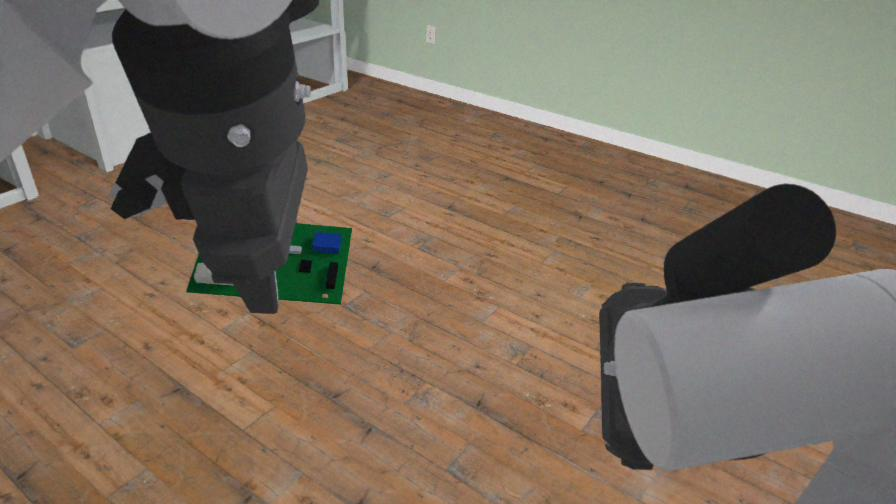

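>>> {"op": "move", "data": {
  "base": {"x_m_s":0.4,"for_s":5},
  "cameras": []
}}

>>> {"op": "move", "data": {
  "base": {"x_m_s":0.35,"for_s":2.46},
  "cameras": []
}}

>>> {"op": "move", "data": {
  "base": {"turn_rad_s":0.5,"for_s":1.89},
  "cameras": ["head_camera"]
}}

Scene clock: 691.43 s.
Joint torques (N m): left_arm=[-20.88 7.65 7.44 -2.98 -0.17 -0.52 -0.33] | right_arm=[-14.86 0.61 -0.55 -6.47 0.31 -1.56 -0.16]
External joint torques (N m): left_arm=[1.22 0 -0.81 0.29 0.22 -0.02 -0.32] | right_arm=[1.37 0.96 -0.07 1.15 -0.12 -0.08 -0.2]
Motor temperatures (°C): left_arm=[31 31 29 32 38 34 40] | right_arm=[35 33 28 32 45 35 36]
Wrist force (N): left_arm=[-3.9 -0.8 -9.5] | right_arm=[-2.4 10.7 -11.4]
Wrist torque (N m): left_arm=[0.03 -0.56 -0.19] | right_arm=[-0.07 0.58 0.49]
Wrist force, peak (N): left_arm=[-4.1 -0.7 -9.7] | right_arm=[-2.2 11.1 -12.0]
move: done
base_odometry: x=+0.605 y=+0.029 heading=-0.333
lidar_m: 1.93 2.39 1.95 2.04 2.86 2.81 3.01 2.43 2.43 2.37 1.84 1.80
base_status: done (sent for 5 of 5 s)
joint_positions: torso_squat_rad=+0.000 torso_shift_rad=+0.000 torso_pitch_rad=+0.000 torso_yaw_rad=+0.000 left_shoulder_pitch_rad=-1.290 left_shoulder_roll_rad=+0.610 left_shoulder_yaw_rad=-0.550 left_elbow_rad=-1.399 left_forearm_roll_rad=+0.999 left_wrist_pitch_rad=+1.915 left_hand_roll_rad=+0.798 left_gripper_m=+0.070 right_shoulder_pitch_rad=-0.463 right_shoulder_roll_rad=+0.000 right_shoulder_yaw_rad=+0.094 right_elbow_rad=-2.116 right_forearm_roll_rad=+0.119 right_wrist_pitch_rad=+1.777 right_hand_roll_rad=-0.196 right_gripper_m=+0.099 head_pan_rad=+0.000 head_tilt_rad=+0.600
joint_status: not commanded
wheel_motors_off: 0
motor_effort: left_wheel=-1(29) right_wheel=-2(29)
chest: x=-0.2280 y=-0.0008 z=+1.2899 quat_wxyz=(+1.000, +0.000, +0.000, +0.000) (m; base frame)
left_hand: x=+0.2706 y=+0.1297 z=+1.2501 quat_wxyz=(+0.987, +0.000, -0.158, -0.001) (m; base frame)
right_hand: x=+0.2397 y=-0.1500 z=+1.1634 quat_wxyz=(+0.923, +0.000, -0.384, +0.000) (m; base frame)
pictures: none
No camera images: "cameras" was empty.

Scene clock: 695.23 s.
Joint torques (N m): left_arm=[-20.92 7.68 7.48 -2.94 -0.17 -0.55 -0.34] | right_arm=[-14.91 0.49 -0.71 -6.47 0.33 -1.46 -0.21]
External joint torques (N m): left_arm=[1.18 0.03 -0.77 0.33 0.23 -0.06 -0.32] | right_arm=[1.31 0.84 -0.22 1.15 -0.1 0.02 -0.26]
Motor temperatures (°C): left_arm=[31 31 29 32 38 34 40] | right_arm=[35 33 28 32 45 35 36]
Wrist force (N): left_arm=[-3.4 -0.7 -9.1] | right_arm=[-2.3 11.3 -11.4]
Wrist torque (N m): left_arm=[0.04 -0.51 -0.20] | right_arm=[-0.15 0.58 0.48]
Wrist force, peak (N): left_arm=[-3.6 -0.6 -9.7] | right_arm=[-2.5 11.2 -11.9]
move: done
base_odometry: x=+1.421 y=-0.254 heading=-0.333
lidar_m: 1.18 1.58 1.51 1.56 2.89 3.51 3.76 3.06 2.94 1.46 1.13 1.10
base_status: done (sent for 2.47 of 2.47 s)
joint_positions: torso_squat_rad=+0.000 torso_shift_rad=+0.000 torso_pitch_rad=+0.000 torso_yaw_rad=+0.000 left_shoulder_pitch_rad=-1.290 left_shoulder_roll_rad=+0.610 left_shoulder_yaw_rad=-0.550 left_elbow_rad=-1.399 left_forearm_roll_rad=+0.999 left_wrist_pitch_rad=+1.915 left_hand_roll_rad=+0.798 left_gripper_m=+0.070 right_shoulder_pitch_rad=-0.463 right_shoulder_roll_rad=+0.000 right_shoulder_yaw_rad=+0.094 right_elbow_rad=-2.116 right_forearm_roll_rad=+0.119 right_wrist_pitch_rad=+1.777 right_hand_roll_rad=-0.196 right_gripper_m=+0.099 head_pan_rad=+0.000 head_tilt_rad=+0.600
joint_status: not commanded
wheel_motors_off: 0
motor_effort: left_wheel=+0(28) right_wheel=-3(21)
chest: x=-0.2280 y=-0.0008 z=+1.2899 quat_wxyz=(+1.000, +0.000, +0.000, +0.000) (m; base frame)
left_hand: x=+0.2706 y=+0.1297 z=+1.2501 quat_wxyz=(+0.987, +0.000, -0.158, -0.001) (m; base frame)
right_hand: x=+0.2397 y=-0.1500 z=+1.1634 quat_wxyz=(+0.923, +0.000, -0.384, +0.000) (m; base frame)
pictures: none
No camera images: "cameras" was empty.

Scene clock: 698.43 s.
Joint torques (N m): left_arm=[-20.69 7.59 7.7 -3.06 -0.2 -0.5 -0.23] | right_arm=[-14.81 0.37 -0.63 -6.52 0.29 -1.54 -0.21]
External joint torques (N m): left_arm=[1.41 -0.06 -0.55 0.2 0.2 0 -0.22] | right_arm=[1.42 0.72 -0.14 1.1 -0.14 -0.05 -0.25]
Motor temperatures (°C): left_arm=[31 31 29 32 38 34 40] | right_arm=[35 33 28 32 45 35 36]
Wrist force (N): left_arm=[-3.7 -0.4 -9.3] | right_arm=[-2.4 10.9 -11.6]
Wrist torque (N m): left_arm=[-0.01 -0.54 -0.20] | right_arm=[-0.09 0.57 0.48]
Wrist force, peak (N): left_arm=[-3.6 -0.4 -9.9] | right_arm=[-2.6 11.1 -11.8]
move: done
base_odometry: x=+1.421 y=-0.254 heading=+0.617
lidar_m: 1.57 1.51 1.99 3.51 3.64 3.05 2.93 1.60 1.16 1.11 1.15 1.55
base_status: done (sent for 1.9 of 1.9 s)
joint_positions: torso_squat_rad=+0.000 torso_shift_rad=+0.000 torso_pitch_rad=+0.000 torso_yaw_rad=+0.000 left_shoulder_pitch_rad=-1.290 left_shoulder_roll_rad=+0.610 left_shoulder_yaw_rad=-0.550 left_elbow_rad=-1.399 left_forearm_roll_rad=+0.999 left_wrist_pitch_rad=+1.915 left_hand_roll_rad=+0.798 left_gripper_m=+0.070 right_shoulder_pitch_rad=-0.463 right_shoulder_roll_rad=+0.000 right_shoulder_yaw_rad=+0.094 right_elbow_rad=-2.116 right_forearm_roll_rad=+0.119 right_wrist_pitch_rad=+1.777 right_hand_roll_rad=-0.196 right_gripper_m=+0.099 head_pan_rad=+0.000 head_tilt_rad=+0.600
joint_status: not commanded
wheel_motors_off: 0
motor_effort: left_wheel=+0(28) right_wheel=+3(29)
chest: x=-0.2280 y=-0.0008 z=+1.2899 quat_wxyz=(+1.000, +0.000, +0.000, +0.000) (m; base frame)
left_hand: x=+0.2705 y=+0.1297 z=+1.2501 quat_wxyz=(+0.987, +0.000, -0.158, -0.001) (m; base frame)
right_hand: x=+0.2397 y=-0.1500 z=+1.1634 quat_wxyz=(+0.923, +0.000, -0.384, +0.000) (m; base frame)
pictures: head_camera
camera_calibration:
head_camera: T_world_to_cam=[[0.0154749, -0.998761, 0.047293, -0.0698713], [-0.531335, -0.0482819, -0.845785, 1.20962], [0.84702, -0.0120401, -0.531424, 0.905286], [0, 0, 0, 1]] pos_world=[-0.123003, -0.00048258, 1.50747]

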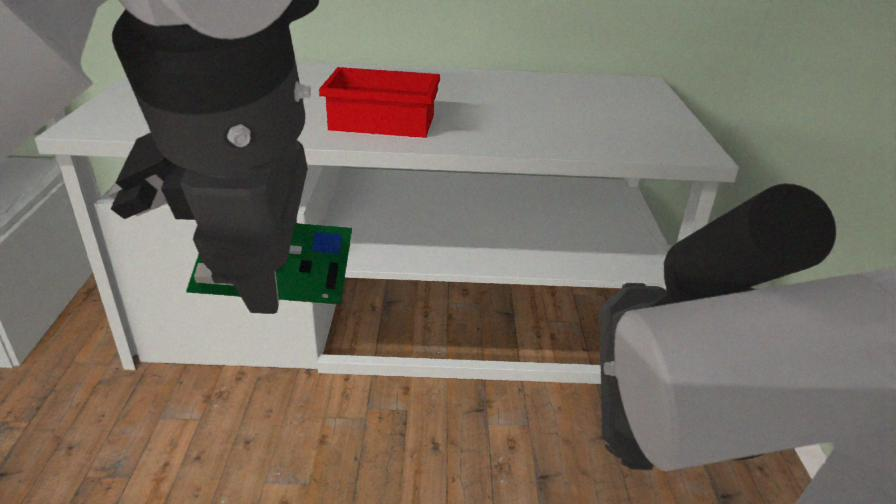

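>>> {"op": "move", "data": {
  "base": {"x_m_s":0.3,"for_s":3.93},
  "cameras": ["head_camera"]
}}

>>> {"op": "move", "data": {
  "joints": {"torso_pitch_rad":0.3},
  "cameras": ["head_camera"]
}}

Scene clock: 716.07 s.
Joint torques (N m): left_arm=[-20.65 7.61 7.62 -3.01 -0.14 -0.54 -0.34] | right_arm=[-14.68 0.46 -0.41 -6.46 0.24 -1.44 -0.15]
External joint torques (N m): left_arm=[1.46 -0.04 -0.63 0.26 0.25 -0.05 -0.33] | right_arm=[1.54 0.81 0.07 1.16 -0.19 0.04 -0.19]
Motor temperatures (°C): left_arm=[31 31 29 32 38 34 40] | right_arm=[35 33 28 32 45 35 36]
Wrist force (N): left_arm=[-3.7 -0.5 -9.4] | right_arm=[-2.5 10.9 -11.8]
Wrist torque (N m): left_arm=[0.00 -0.54 -0.20] | right_arm=[-0.11 0.55 0.50]
Wrist force, peak (N): left_arm=[-4.0 -0.5 -9.9] | right_arm=[-2.4 11.1 -11.8]
move: done
base_odometry: x=+2.384 y=+0.429 heading=+0.617
lidar_m: 0.92 0.56 0.49 1.03 3.63 4.25 4.11 1.58 1.14 1.10 0.72 0.97
base_status: done (sent for 3.93 of 3.93 s)
joint_positions: torso_squat_rad=+0.000 torso_shift_rad=+0.000 torso_pitch_rad=+0.000 torso_yaw_rad=+0.000 left_shoulder_pitch_rad=-1.290 left_shoulder_roll_rad=+0.610 left_shoulder_yaw_rad=-0.550 left_elbow_rad=-1.399 left_forearm_roll_rad=+0.999 left_wrist_pitch_rad=+1.915 left_hand_roll_rad=+0.798 left_gripper_m=+0.070 right_shoulder_pitch_rad=-0.463 right_shoulder_roll_rad=+0.000 right_shoulder_yaw_rad=+0.094 right_elbow_rad=-2.116 right_forearm_roll_rad=+0.119 right_wrist_pitch_rad=+1.777 right_hand_roll_rad=-0.196 right_gripper_m=+0.099 head_pan_rad=+0.000 head_tilt_rad=+0.600
joint_status: not commanded
wheel_motors_off: 0
motor_effort: left_wheel=+0(29) right_wheel=-5(30)
chest: x=-0.2280 y=-0.0008 z=+1.2899 quat_wxyz=(+1.000, +0.000, +0.000, +0.000) (m; base frame)
left_hand: x=+0.2706 y=+0.1297 z=+1.2501 quat_wxyz=(+0.987, +0.000, -0.158, -0.001) (m; base frame)
right_hand: x=+0.2398 y=-0.1500 z=+1.1633 quat_wxyz=(+0.923, +0.000, -0.384, +0.000) (m; base frame)
pictures: head_camera
camera_calibration:
head_camera: T_world_to_cam=[[0.0154795, -0.998761, 0.0472914, -0.0698693], [-0.531422, -0.0482817, -0.84573, 1.20956], [0.846966, -0.0120402, -0.531511, 0.905324], [0, 0, 0, 1]] pos_world=[-0.122908, -0.000482598, 1.50746]

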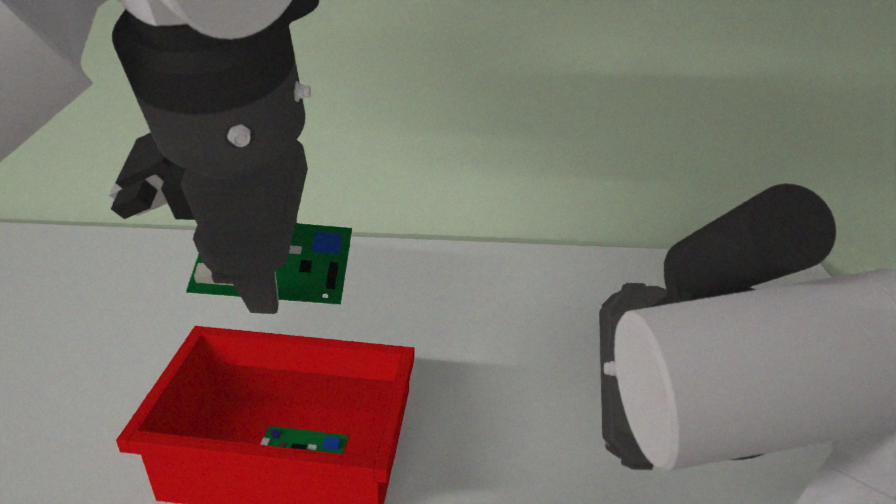

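Scene clock: 717.90 s.
Joint torques (N m): left_arm=[-20.11 7.2 7.19 -4.52 0.24 -0.08 -0.33] | right_arm=[-11.09 1.45 -0.21 -7.52 0.24 -1.1 -0.24]
External joint torques (N m): left_arm=[1.15 -0.04 -0.71 0.28 0.24 0.01 -0.33] | right_arm=[1.32 0.93 -0.32 1.3 -0.16 -0.1 -0.27]
Motor temperatures (°C): left_arm=[31 31 29 32 38 34 40] | right_arm=[35 33 28 32 45 35 35]
Wrist force (N): left_arm=[-2.1 -0.1 -9.7] | right_arm=[-0.8 10.8 -12.1]
Wrist torque (N m): left_arm=[-0.04 -0.47 -0.24] | right_arm=[-0.09 0.66 0.50]
Wrist force, peak (N): left_arm=[-2.0 -0.6 -10.1] | right_arm=[-1.0 11.1 -12.7]
move: done
base_odometry: x=+2.384 y=+0.429 heading=+0.617
lidar_m: 0.93 0.56 0.48 1.03 3.63 4.24 4.11 1.58 1.14 1.10 0.74 0.97
base_status: not commanded
joint_positions: torso_squat_rad=+0.000 torso_shift_rad=+0.000 torso_pitch_rad=+0.300 torso_yaw_rad=+0.000 left_shoulder_pitch_rad=-1.290 left_shoulder_roll_rad=+0.610 left_shoulder_yaw_rad=-0.550 left_elbow_rad=-1.399 left_forearm_roll_rad=+0.999 left_wrist_pitch_rad=+1.915 left_hand_roll_rad=+0.798 left_gripper_m=+0.070 right_shoulder_pitch_rad=-0.463 right_shoulder_roll_rad=+0.000 right_shoulder_yaw_rad=+0.094 right_elbow_rad=-2.116 right_forearm_roll_rad=+0.119 right_wrist_pitch_rad=+1.777 right_hand_roll_rad=-0.196 right_gripper_m=+0.099 head_pan_rad=+0.000 head_tilt_rad=+0.600
joint_status: all done
wheel_motors_off: 0
motor_effort: left_wheel=+2(4) right_wheel=-3(5)
chest: x=-0.1366 y=-0.0008 z=+1.2761 quat_wxyz=(+0.989, +0.000, +0.149, +0.000) (m; base frame)
left_hand: x=+0.3279 y=+0.1298 z=+1.0908 quat_wxyz=(+1.000, +0.000, -0.008, -0.001) (m; base frame)
right_hand: x=+0.2729 y=-0.1499 z=+1.0170 quat_wxyz=(+0.970, +0.000, -0.241, +0.000) (m; base frame)
pictures: head_camera
camera_calibration:
head_camera: T_world_to_cam=[[0.0289679, -0.998756, 0.040576, -0.0602087], [-0.75754, -0.0484192, -0.65099, 0.967043], [0.652145, -0.0118802, -0.758001, 1.08301], [0, 0, 0, 1]] pos_world=[0.02804, -0.000444086, 1.4529]

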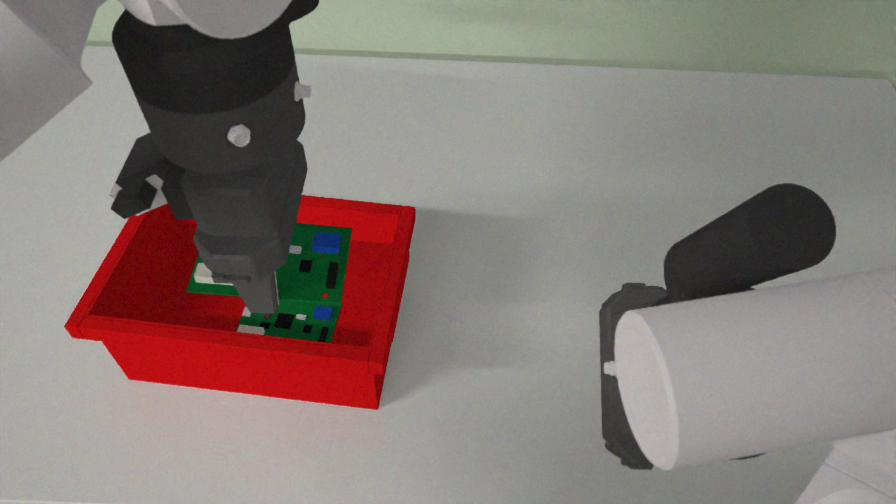

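>>> {"op": "move", "data": {
  "target": {"side":"left","x":0.41,"y":0.165,"z":1.09,"quat_wxyz":[1,0,0,0]},
  "min_time_s": 2.5,
  "cameras": []
}}

>>> {"op": "move", "data": {
  "target": {"side":"left","x":0.41,"y":0.163,"z":0.99,"quat_wxyz":[0.9992,0,0,-0.04]},
  "min_time_s": 2,
  "cameras": ["head_camera","left_wrist_camera"]
}}

Scene clock: 737.20 s.
Joint torques (N m): left_arm=[-24.22 6.92 3.18 -3.87 0.07 -0.41 -0.18] | right_arm=[-11.25 1.55 0.07 -7.44 0.21 -0.99 -0.22]
External joint torques (N m): left_arm=[0.55 -1.88 -1.4 1.49 0.06 -0.31 -0.18] | right_arm=[1.16 1.03 -0.04 1.38 -0.18 0.01 -0.25]
Motor temperatures (°C): left_arm=[31 31 29 32 37 34 40] | right_arm=[34 33 28 32 45 35 35]
Wrist force (N): left_arm=[-1.6 -0.6 -9.7] | right_arm=[-0.8 10.9 -12.2]
Wrist torque (N m): left_arm=[0.01 -0.45 -0.23] | right_arm=[-0.10 0.66 0.50]
Wrist force, peak (N): left_arm=[-1.9 -0.4 -10.0] | right_arm=[-0.8 11.1 -12.8]
move: done
base_odometry: x=+2.384 y=+0.429 heading=+0.617
lidar_m: 0.93 0.57 0.49 1.03 3.63 4.26 4.11 1.58 1.14 1.10 0.73 0.96
base_status: not commanded
joint_positions: torso_squat_rad=+0.000 torso_shift_rad=+0.000 torso_pitch_rad=+0.300 torso_yaw_rad=+0.000 left_shoulder_pitch_rad=-1.570 left_shoulder_roll_rad=+0.504 left_shoulder_yaw_rad=-0.570 left_elbow_rad=-0.645 left_forearm_roll_rad=+0.930 left_wrist_pitch_rad=+1.704 left_hand_roll_rad=+0.371 left_gripper_m=+0.070 right_shoulder_pitch_rad=-0.463 right_shoulder_roll_rad=+0.000 right_shoulder_yaw_rad=+0.094 right_elbow_rad=-2.116 right_forearm_roll_rad=+0.119 right_wrist_pitch_rad=+1.777 right_hand_roll_rad=-0.196 right_gripper_m=+0.099 head_pan_rad=+0.000 head_tilt_rad=+0.600
joint_status: all done
wheel_motors_off: 0
motor_effort: left_wheel=+3(4) right_wheel=-3(5)
chest: x=-0.1366 y=-0.0008 z=+1.2761 quat_wxyz=(+0.989, +0.000, +0.149, +0.000) (m; base frame)
left_hand: x=+0.4093 y=+0.1652 z=+1.0902 quat_wxyz=(+1.000, +0.000, -0.004, +0.000) (m; base frame)
left_hand_status: reached (checked arc, planned for 2.5 s): 1 mm and 0.4 deg off.
right_hand: x=+0.2729 y=-0.1499 z=+1.0170 quat_wxyz=(+0.970, +0.000, -0.241, +0.000) (m; base frame)
pictures: none
No camera images: "cameras" was empty.

Scene clock: 739.53 s.
Joint torques (N m): left_arm=[-22.39 6.5 0.57 -3.91 0.14 -0.37 -0.14] | right_arm=[-11.09 1.39 0.15 -7.51 0.27 -1.03 -0.15]
External joint torques (N m): left_arm=[2.25 -1.79 -1.45 1.32 0.13 -0.22 -0.13] | right_arm=[1.32 0.87 0.04 1.31 -0.12 -0.03 -0.17]
Motor temperatures (°C): left_arm=[31 31 29 32 37 34 40] | right_arm=[34 33 28 32 45 35 35]
Wrist force (N): left_arm=[-1.8 -0.4 -9.4] | right_arm=[-0.8 10.9 -12.5]
Wrist torque (N m): left_arm=[0.01 -0.45 -0.20] | right_arm=[-0.09 0.67 0.51]
Wrist force, peak (N): left_arm=[-1.8 -0.4 -9.8] | right_arm=[-0.8 11.2 -12.7]
move: done
base_odometry: x=+2.384 y=+0.429 heading=+0.617
lidar_m: 0.92 0.56 0.49 1.03 3.62 4.24 4.11 1.58 1.14 1.09 0.74 0.97
base_status: not commanded
joint_positions: torso_squat_rad=+0.000 torso_shift_rad=+0.000 torso_pitch_rad=+0.300 torso_yaw_rad=+0.000 left_shoulder_pitch_rad=-1.547 left_shoulder_roll_rad=+0.341 left_shoulder_yaw_rad=-0.601 left_elbow_rad=-0.267 left_forearm_roll_rad=+0.895 left_wrist_pitch_rad=+1.379 left_hand_roll_rad=+0.139 left_gripper_m=+0.070 right_shoulder_pitch_rad=-0.463 right_shoulder_roll_rad=+0.000 right_shoulder_yaw_rad=+0.094 right_elbow_rad=-2.116 right_forearm_roll_rad=+0.119 right_wrist_pitch_rad=+1.777 right_hand_roll_rad=-0.196 right_gripper_m=+0.099 head_pan_rad=+0.000 head_tilt_rad=+0.600
joint_status: all done
wheel_motors_off: 0
motor_effort: left_wheel=+3(4) right_wheel=-3(6)
chest: x=-0.1366 y=-0.0008 z=+1.2761 quat_wxyz=(+0.989, +0.000, +0.149, +0.000) (m; base frame)
left_hand: x=+0.4096 y=+0.1631 z=+0.9904 quat_wxyz=(+0.999, -0.001, -0.014, -0.040) (m; base frame)
left_hand_status: reached (checked arc, as near as the solve gets, planned for 2.0 s): 1 mm and 1.6 deg off.
right_hand: x=+0.2729 y=-0.1499 z=+1.0170 quat_wxyz=(+0.970, +0.000, -0.241, +0.000) (m; base frame)
pictures: head_camera, left_wrist_camera
camera_calibration:
head_camera: T_world_to_cam=[[0.0289677, -0.998756, 0.0405767, -0.0602089], [-0.757534, -0.0484196, -0.650998, 0.967047], [0.652153, -0.0118803, -0.757994, 1.08301], [0, 0, 0, 1]] pos_world=[0.0280283, -0.000443648, 1.4529]
left_wrist_camera: T_world_to_cam=[[0.997803, -0.0643235, 0.0158732, -0.415302], [-0.0638456, -0.869542, 0.489715, -0.282795], [-0.0176978, -0.489652, -0.871738, 1.01948], [0, 0, 0, 1]] pos_world=[0.414377, 0.226575, 1.0338]

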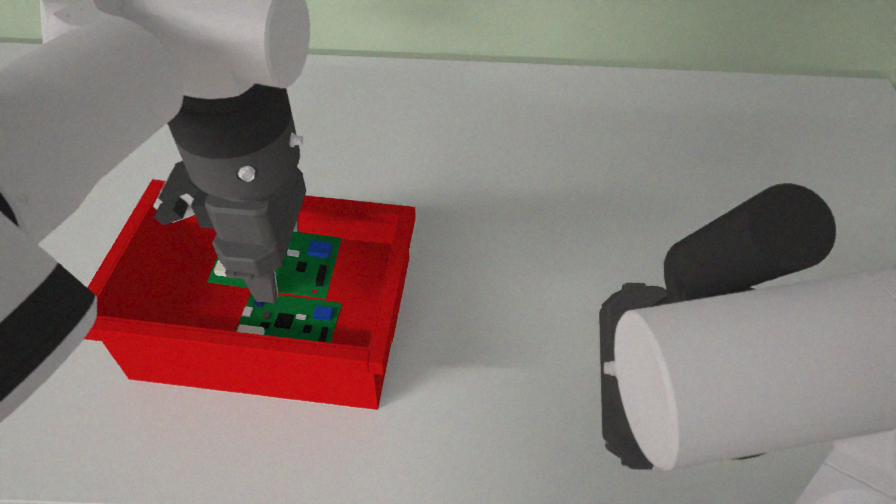

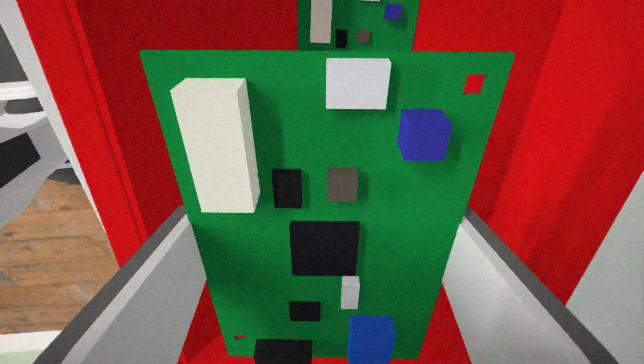

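>>> {"op": "move", "data": {
  "joints": {"torso_pitch_rad":0.39},
  "cameras": ["left_wrist_camera"]
}}

>>> {"op": "move", "data": {
  "target": {"side":"left","x":0.41,"y":0.165,"z":0.93,"quat_wxyz":[0.9992,0,0,-0.04]},
  "min_time_s": 1.5,
  "cameras": ["head_camera","left_wrist_camera"]
}}

Scene clock: 745.77 s.
Joint torques (N m): left_arm=[-22.28 6.32 0.74 -3.91 0.14 -0.28 -0.21] | right_arm=[-9.58 1.8 0.22 -7.78 0.18 -0.9 -0.26]
External joint torques (N m): left_arm=[1.55 -1.5 -1.2 1.14 0.1 -0.3 -0.22] | right_arm=[1.45 1.02 -0.07 1.25 -0.2 -0.07 -0.28]
Motor temperatures (°C): left_arm=[31 31 29 32 37 34 40] | right_arm=[34 33 28 32 45 35 35]
Wrist force (N): left_arm=[-1.3 -0.2 -9.3] | right_arm=[-0.2 10.9 -12.7]
Wrist torque (N m): left_arm=[-0.02 -0.42 -0.22] | right_arm=[-0.08 0.71 0.50]
Wrist force, peak (N): left_arm=[-1.1 -0.3 -10.1] | right_arm=[-0.7 11.3 -12.9]
move: done
base_odometry: x=+2.384 y=+0.429 heading=+0.617
lidar_m: 0.93 0.57 0.48 1.03 3.63 4.25 4.11 1.58 1.14 1.10 0.74 0.97
base_status: not commanded
joint_positions: torso_squat_rad=+0.000 torso_shift_rad=+0.000 torso_pitch_rad=+0.390 torso_yaw_rad=+0.000 left_shoulder_pitch_rad=-1.547 left_shoulder_roll_rad=+0.341 left_shoulder_yaw_rad=-0.601 left_elbow_rad=-0.267 left_forearm_roll_rad=+0.895 left_wrist_pitch_rad=+1.379 left_hand_roll_rad=+0.139 left_gripper_m=+0.070 right_shoulder_pitch_rad=-0.463 right_shoulder_roll_rad=+0.000 right_shoulder_yaw_rad=+0.094 right_elbow_rad=-2.116 right_forearm_roll_rad=+0.119 right_wrist_pitch_rad=+1.777 right_hand_roll_rad=-0.196 right_gripper_m=+0.099 head_pan_rad=+0.000 head_tilt_rad=+0.600
joint_status: all done
wheel_motors_off: 0
motor_effort: left_wheel=+2(4) right_wheel=-3(6)
chest: x=-0.1104 y=-0.0008 z=+1.2667 quat_wxyz=(+0.981, +0.000, +0.194, +0.000) (m; base frame)
left_hand: x=+0.4079 y=+0.1631 z=+0.9329 quat_wxyz=(+0.999, -0.003, +0.031, -0.040) (m; base frame)
right_hand: x=+0.2742 y=-0.1498 z=+0.9718 quat_wxyz=(+0.980, +0.000, -0.197, +0.000) (m; base frame)
pictures: left_wrist_camera
camera_calibration:
left_wrist_camera: T_world_to_cam=[[0.995183, -0.0641993, -0.0740881, -0.327641], [-0.0193606, -0.869564, 0.49344, -0.276324], [-0.0961029, -0.489629, -0.866619, 0.9966], [0, 0, 0, 1]] pos_world=[0.416489, 0.226648, 0.975747]

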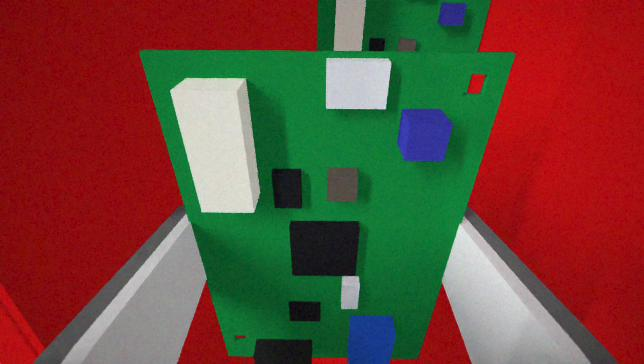

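Scene clock: 747.60 s.
Joint torques (N m): left_arm=[-21.26 8.54 2.65 -5.62 0.09 0.2 0.4] | right_arm=[-9.72 1.72 0.06 -7.75 0.1 -0.85 -0.22]
External joint torques (N m): left_arm=[1.94 0.71 -1.23 -0.25 0.06 0.26 0.4] | right_arm=[1.31 0.94 -0.23 1.28 -0.27 -0.01 -0.24]
Motor temperatures (°C): left_arm=[31 31 29 32 37 34 40] | right_arm=[34 33 28 32 45 35 35]
Wrist force (N): left_arm=[-1.4 -0.7 -9.8] | right_arm=[-0.2 10.6 -12.8]
Wrist torque (N m): left_arm=[0.03 -0.42 -0.20] | right_arm=[-0.06 0.71 0.51]
Wrist force, peak (N): left_arm=[-1.5 -0.3 -10.1] | right_arm=[-0.6 11.0 -13.0]
move: done
base_odometry: x=+2.384 y=+0.429 heading=+0.617
lidar_m: 0.92 0.57 0.49 1.03 3.63 4.25 4.11 1.58 1.15 1.10 0.74 0.98
base_status: not commanded
joint_positions: torso_squat_rad=+0.000 torso_shift_rad=+0.000 torso_pitch_rad=+0.390 torso_yaw_rad=+0.000 left_shoulder_pitch_rad=-1.421 left_shoulder_roll_rad=+0.423 left_shoulder_yaw_rad=-0.615 left_elbow_rad=-0.568 left_forearm_roll_rad=+0.871 left_wrist_pitch_rad=+1.424 left_hand_roll_rad=+0.266 left_gripper_m=+0.070 right_shoulder_pitch_rad=-0.463 right_shoulder_roll_rad=+0.000 right_shoulder_yaw_rad=+0.094 right_elbow_rad=-2.116 right_forearm_roll_rad=+0.119 right_wrist_pitch_rad=+1.777 right_hand_roll_rad=-0.196 right_gripper_m=+0.099 head_pan_rad=+0.000 head_tilt_rad=+0.600
joint_status: all done
wheel_motors_off: 0
motor_effort: left_wheel=+2(6) right_wheel=-3(6)
chest: x=-0.1104 y=-0.0008 z=+1.2667 quat_wxyz=(+0.981, +0.000, +0.194, +0.000) (m; base frame)
left_hand: x=+0.4095 y=+0.1648 z=+0.9302 quat_wxyz=(+0.999, +0.000, +0.009, -0.041) (m; base frame)
left_hand_status: reached (checked arc, planned for 1.5 s): 1 mm and 1.0 deg off.
right_hand: x=+0.2742 y=-0.1498 z=+0.9718 quat_wxyz=(+0.980, +0.000, -0.197, +0.000) (m; base frame)
pictures: head_camera, left_wrist_camera
camera_calibration:
head_camera: T_world_to_cam=[[0.0325607, -0.998754, 0.0378061, -0.0566731], [-0.812973, -0.0484695, -0.58028, 0.885066], [0.58139, -0.011841, -0.813539, 1.12133], [0, 0, 0, 1]] pos_world=[0.069448, -0.000426052, 1.42798]
left_wrist_camera: T_world_to_cam=[[0.99741, -0.0655791, -0.029555, -0.371485], [-0.0428679, -0.871861, 0.487873, -0.258279], [-0.0577621, -0.485342, -0.872414, 0.984197], [0, 0, 0, 1]] pos_world=[0.4163, 0.228127, 0.973656]

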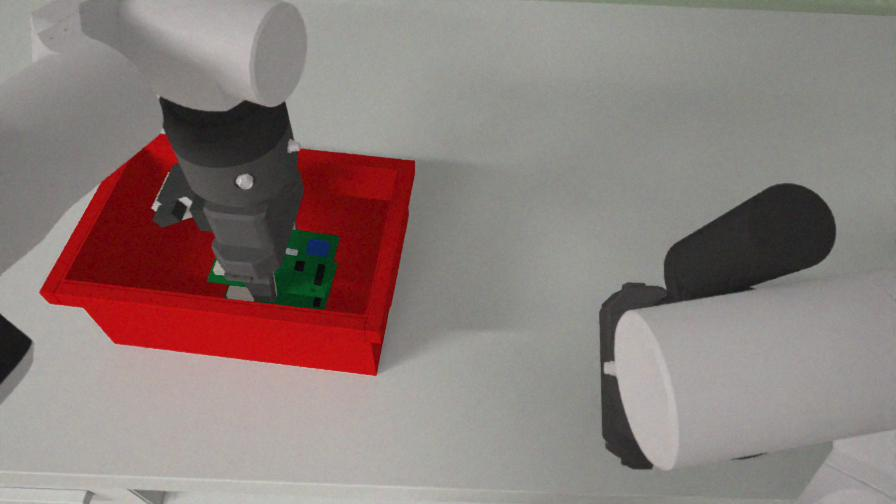

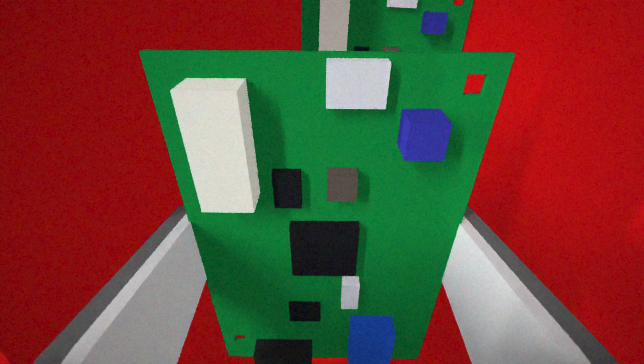

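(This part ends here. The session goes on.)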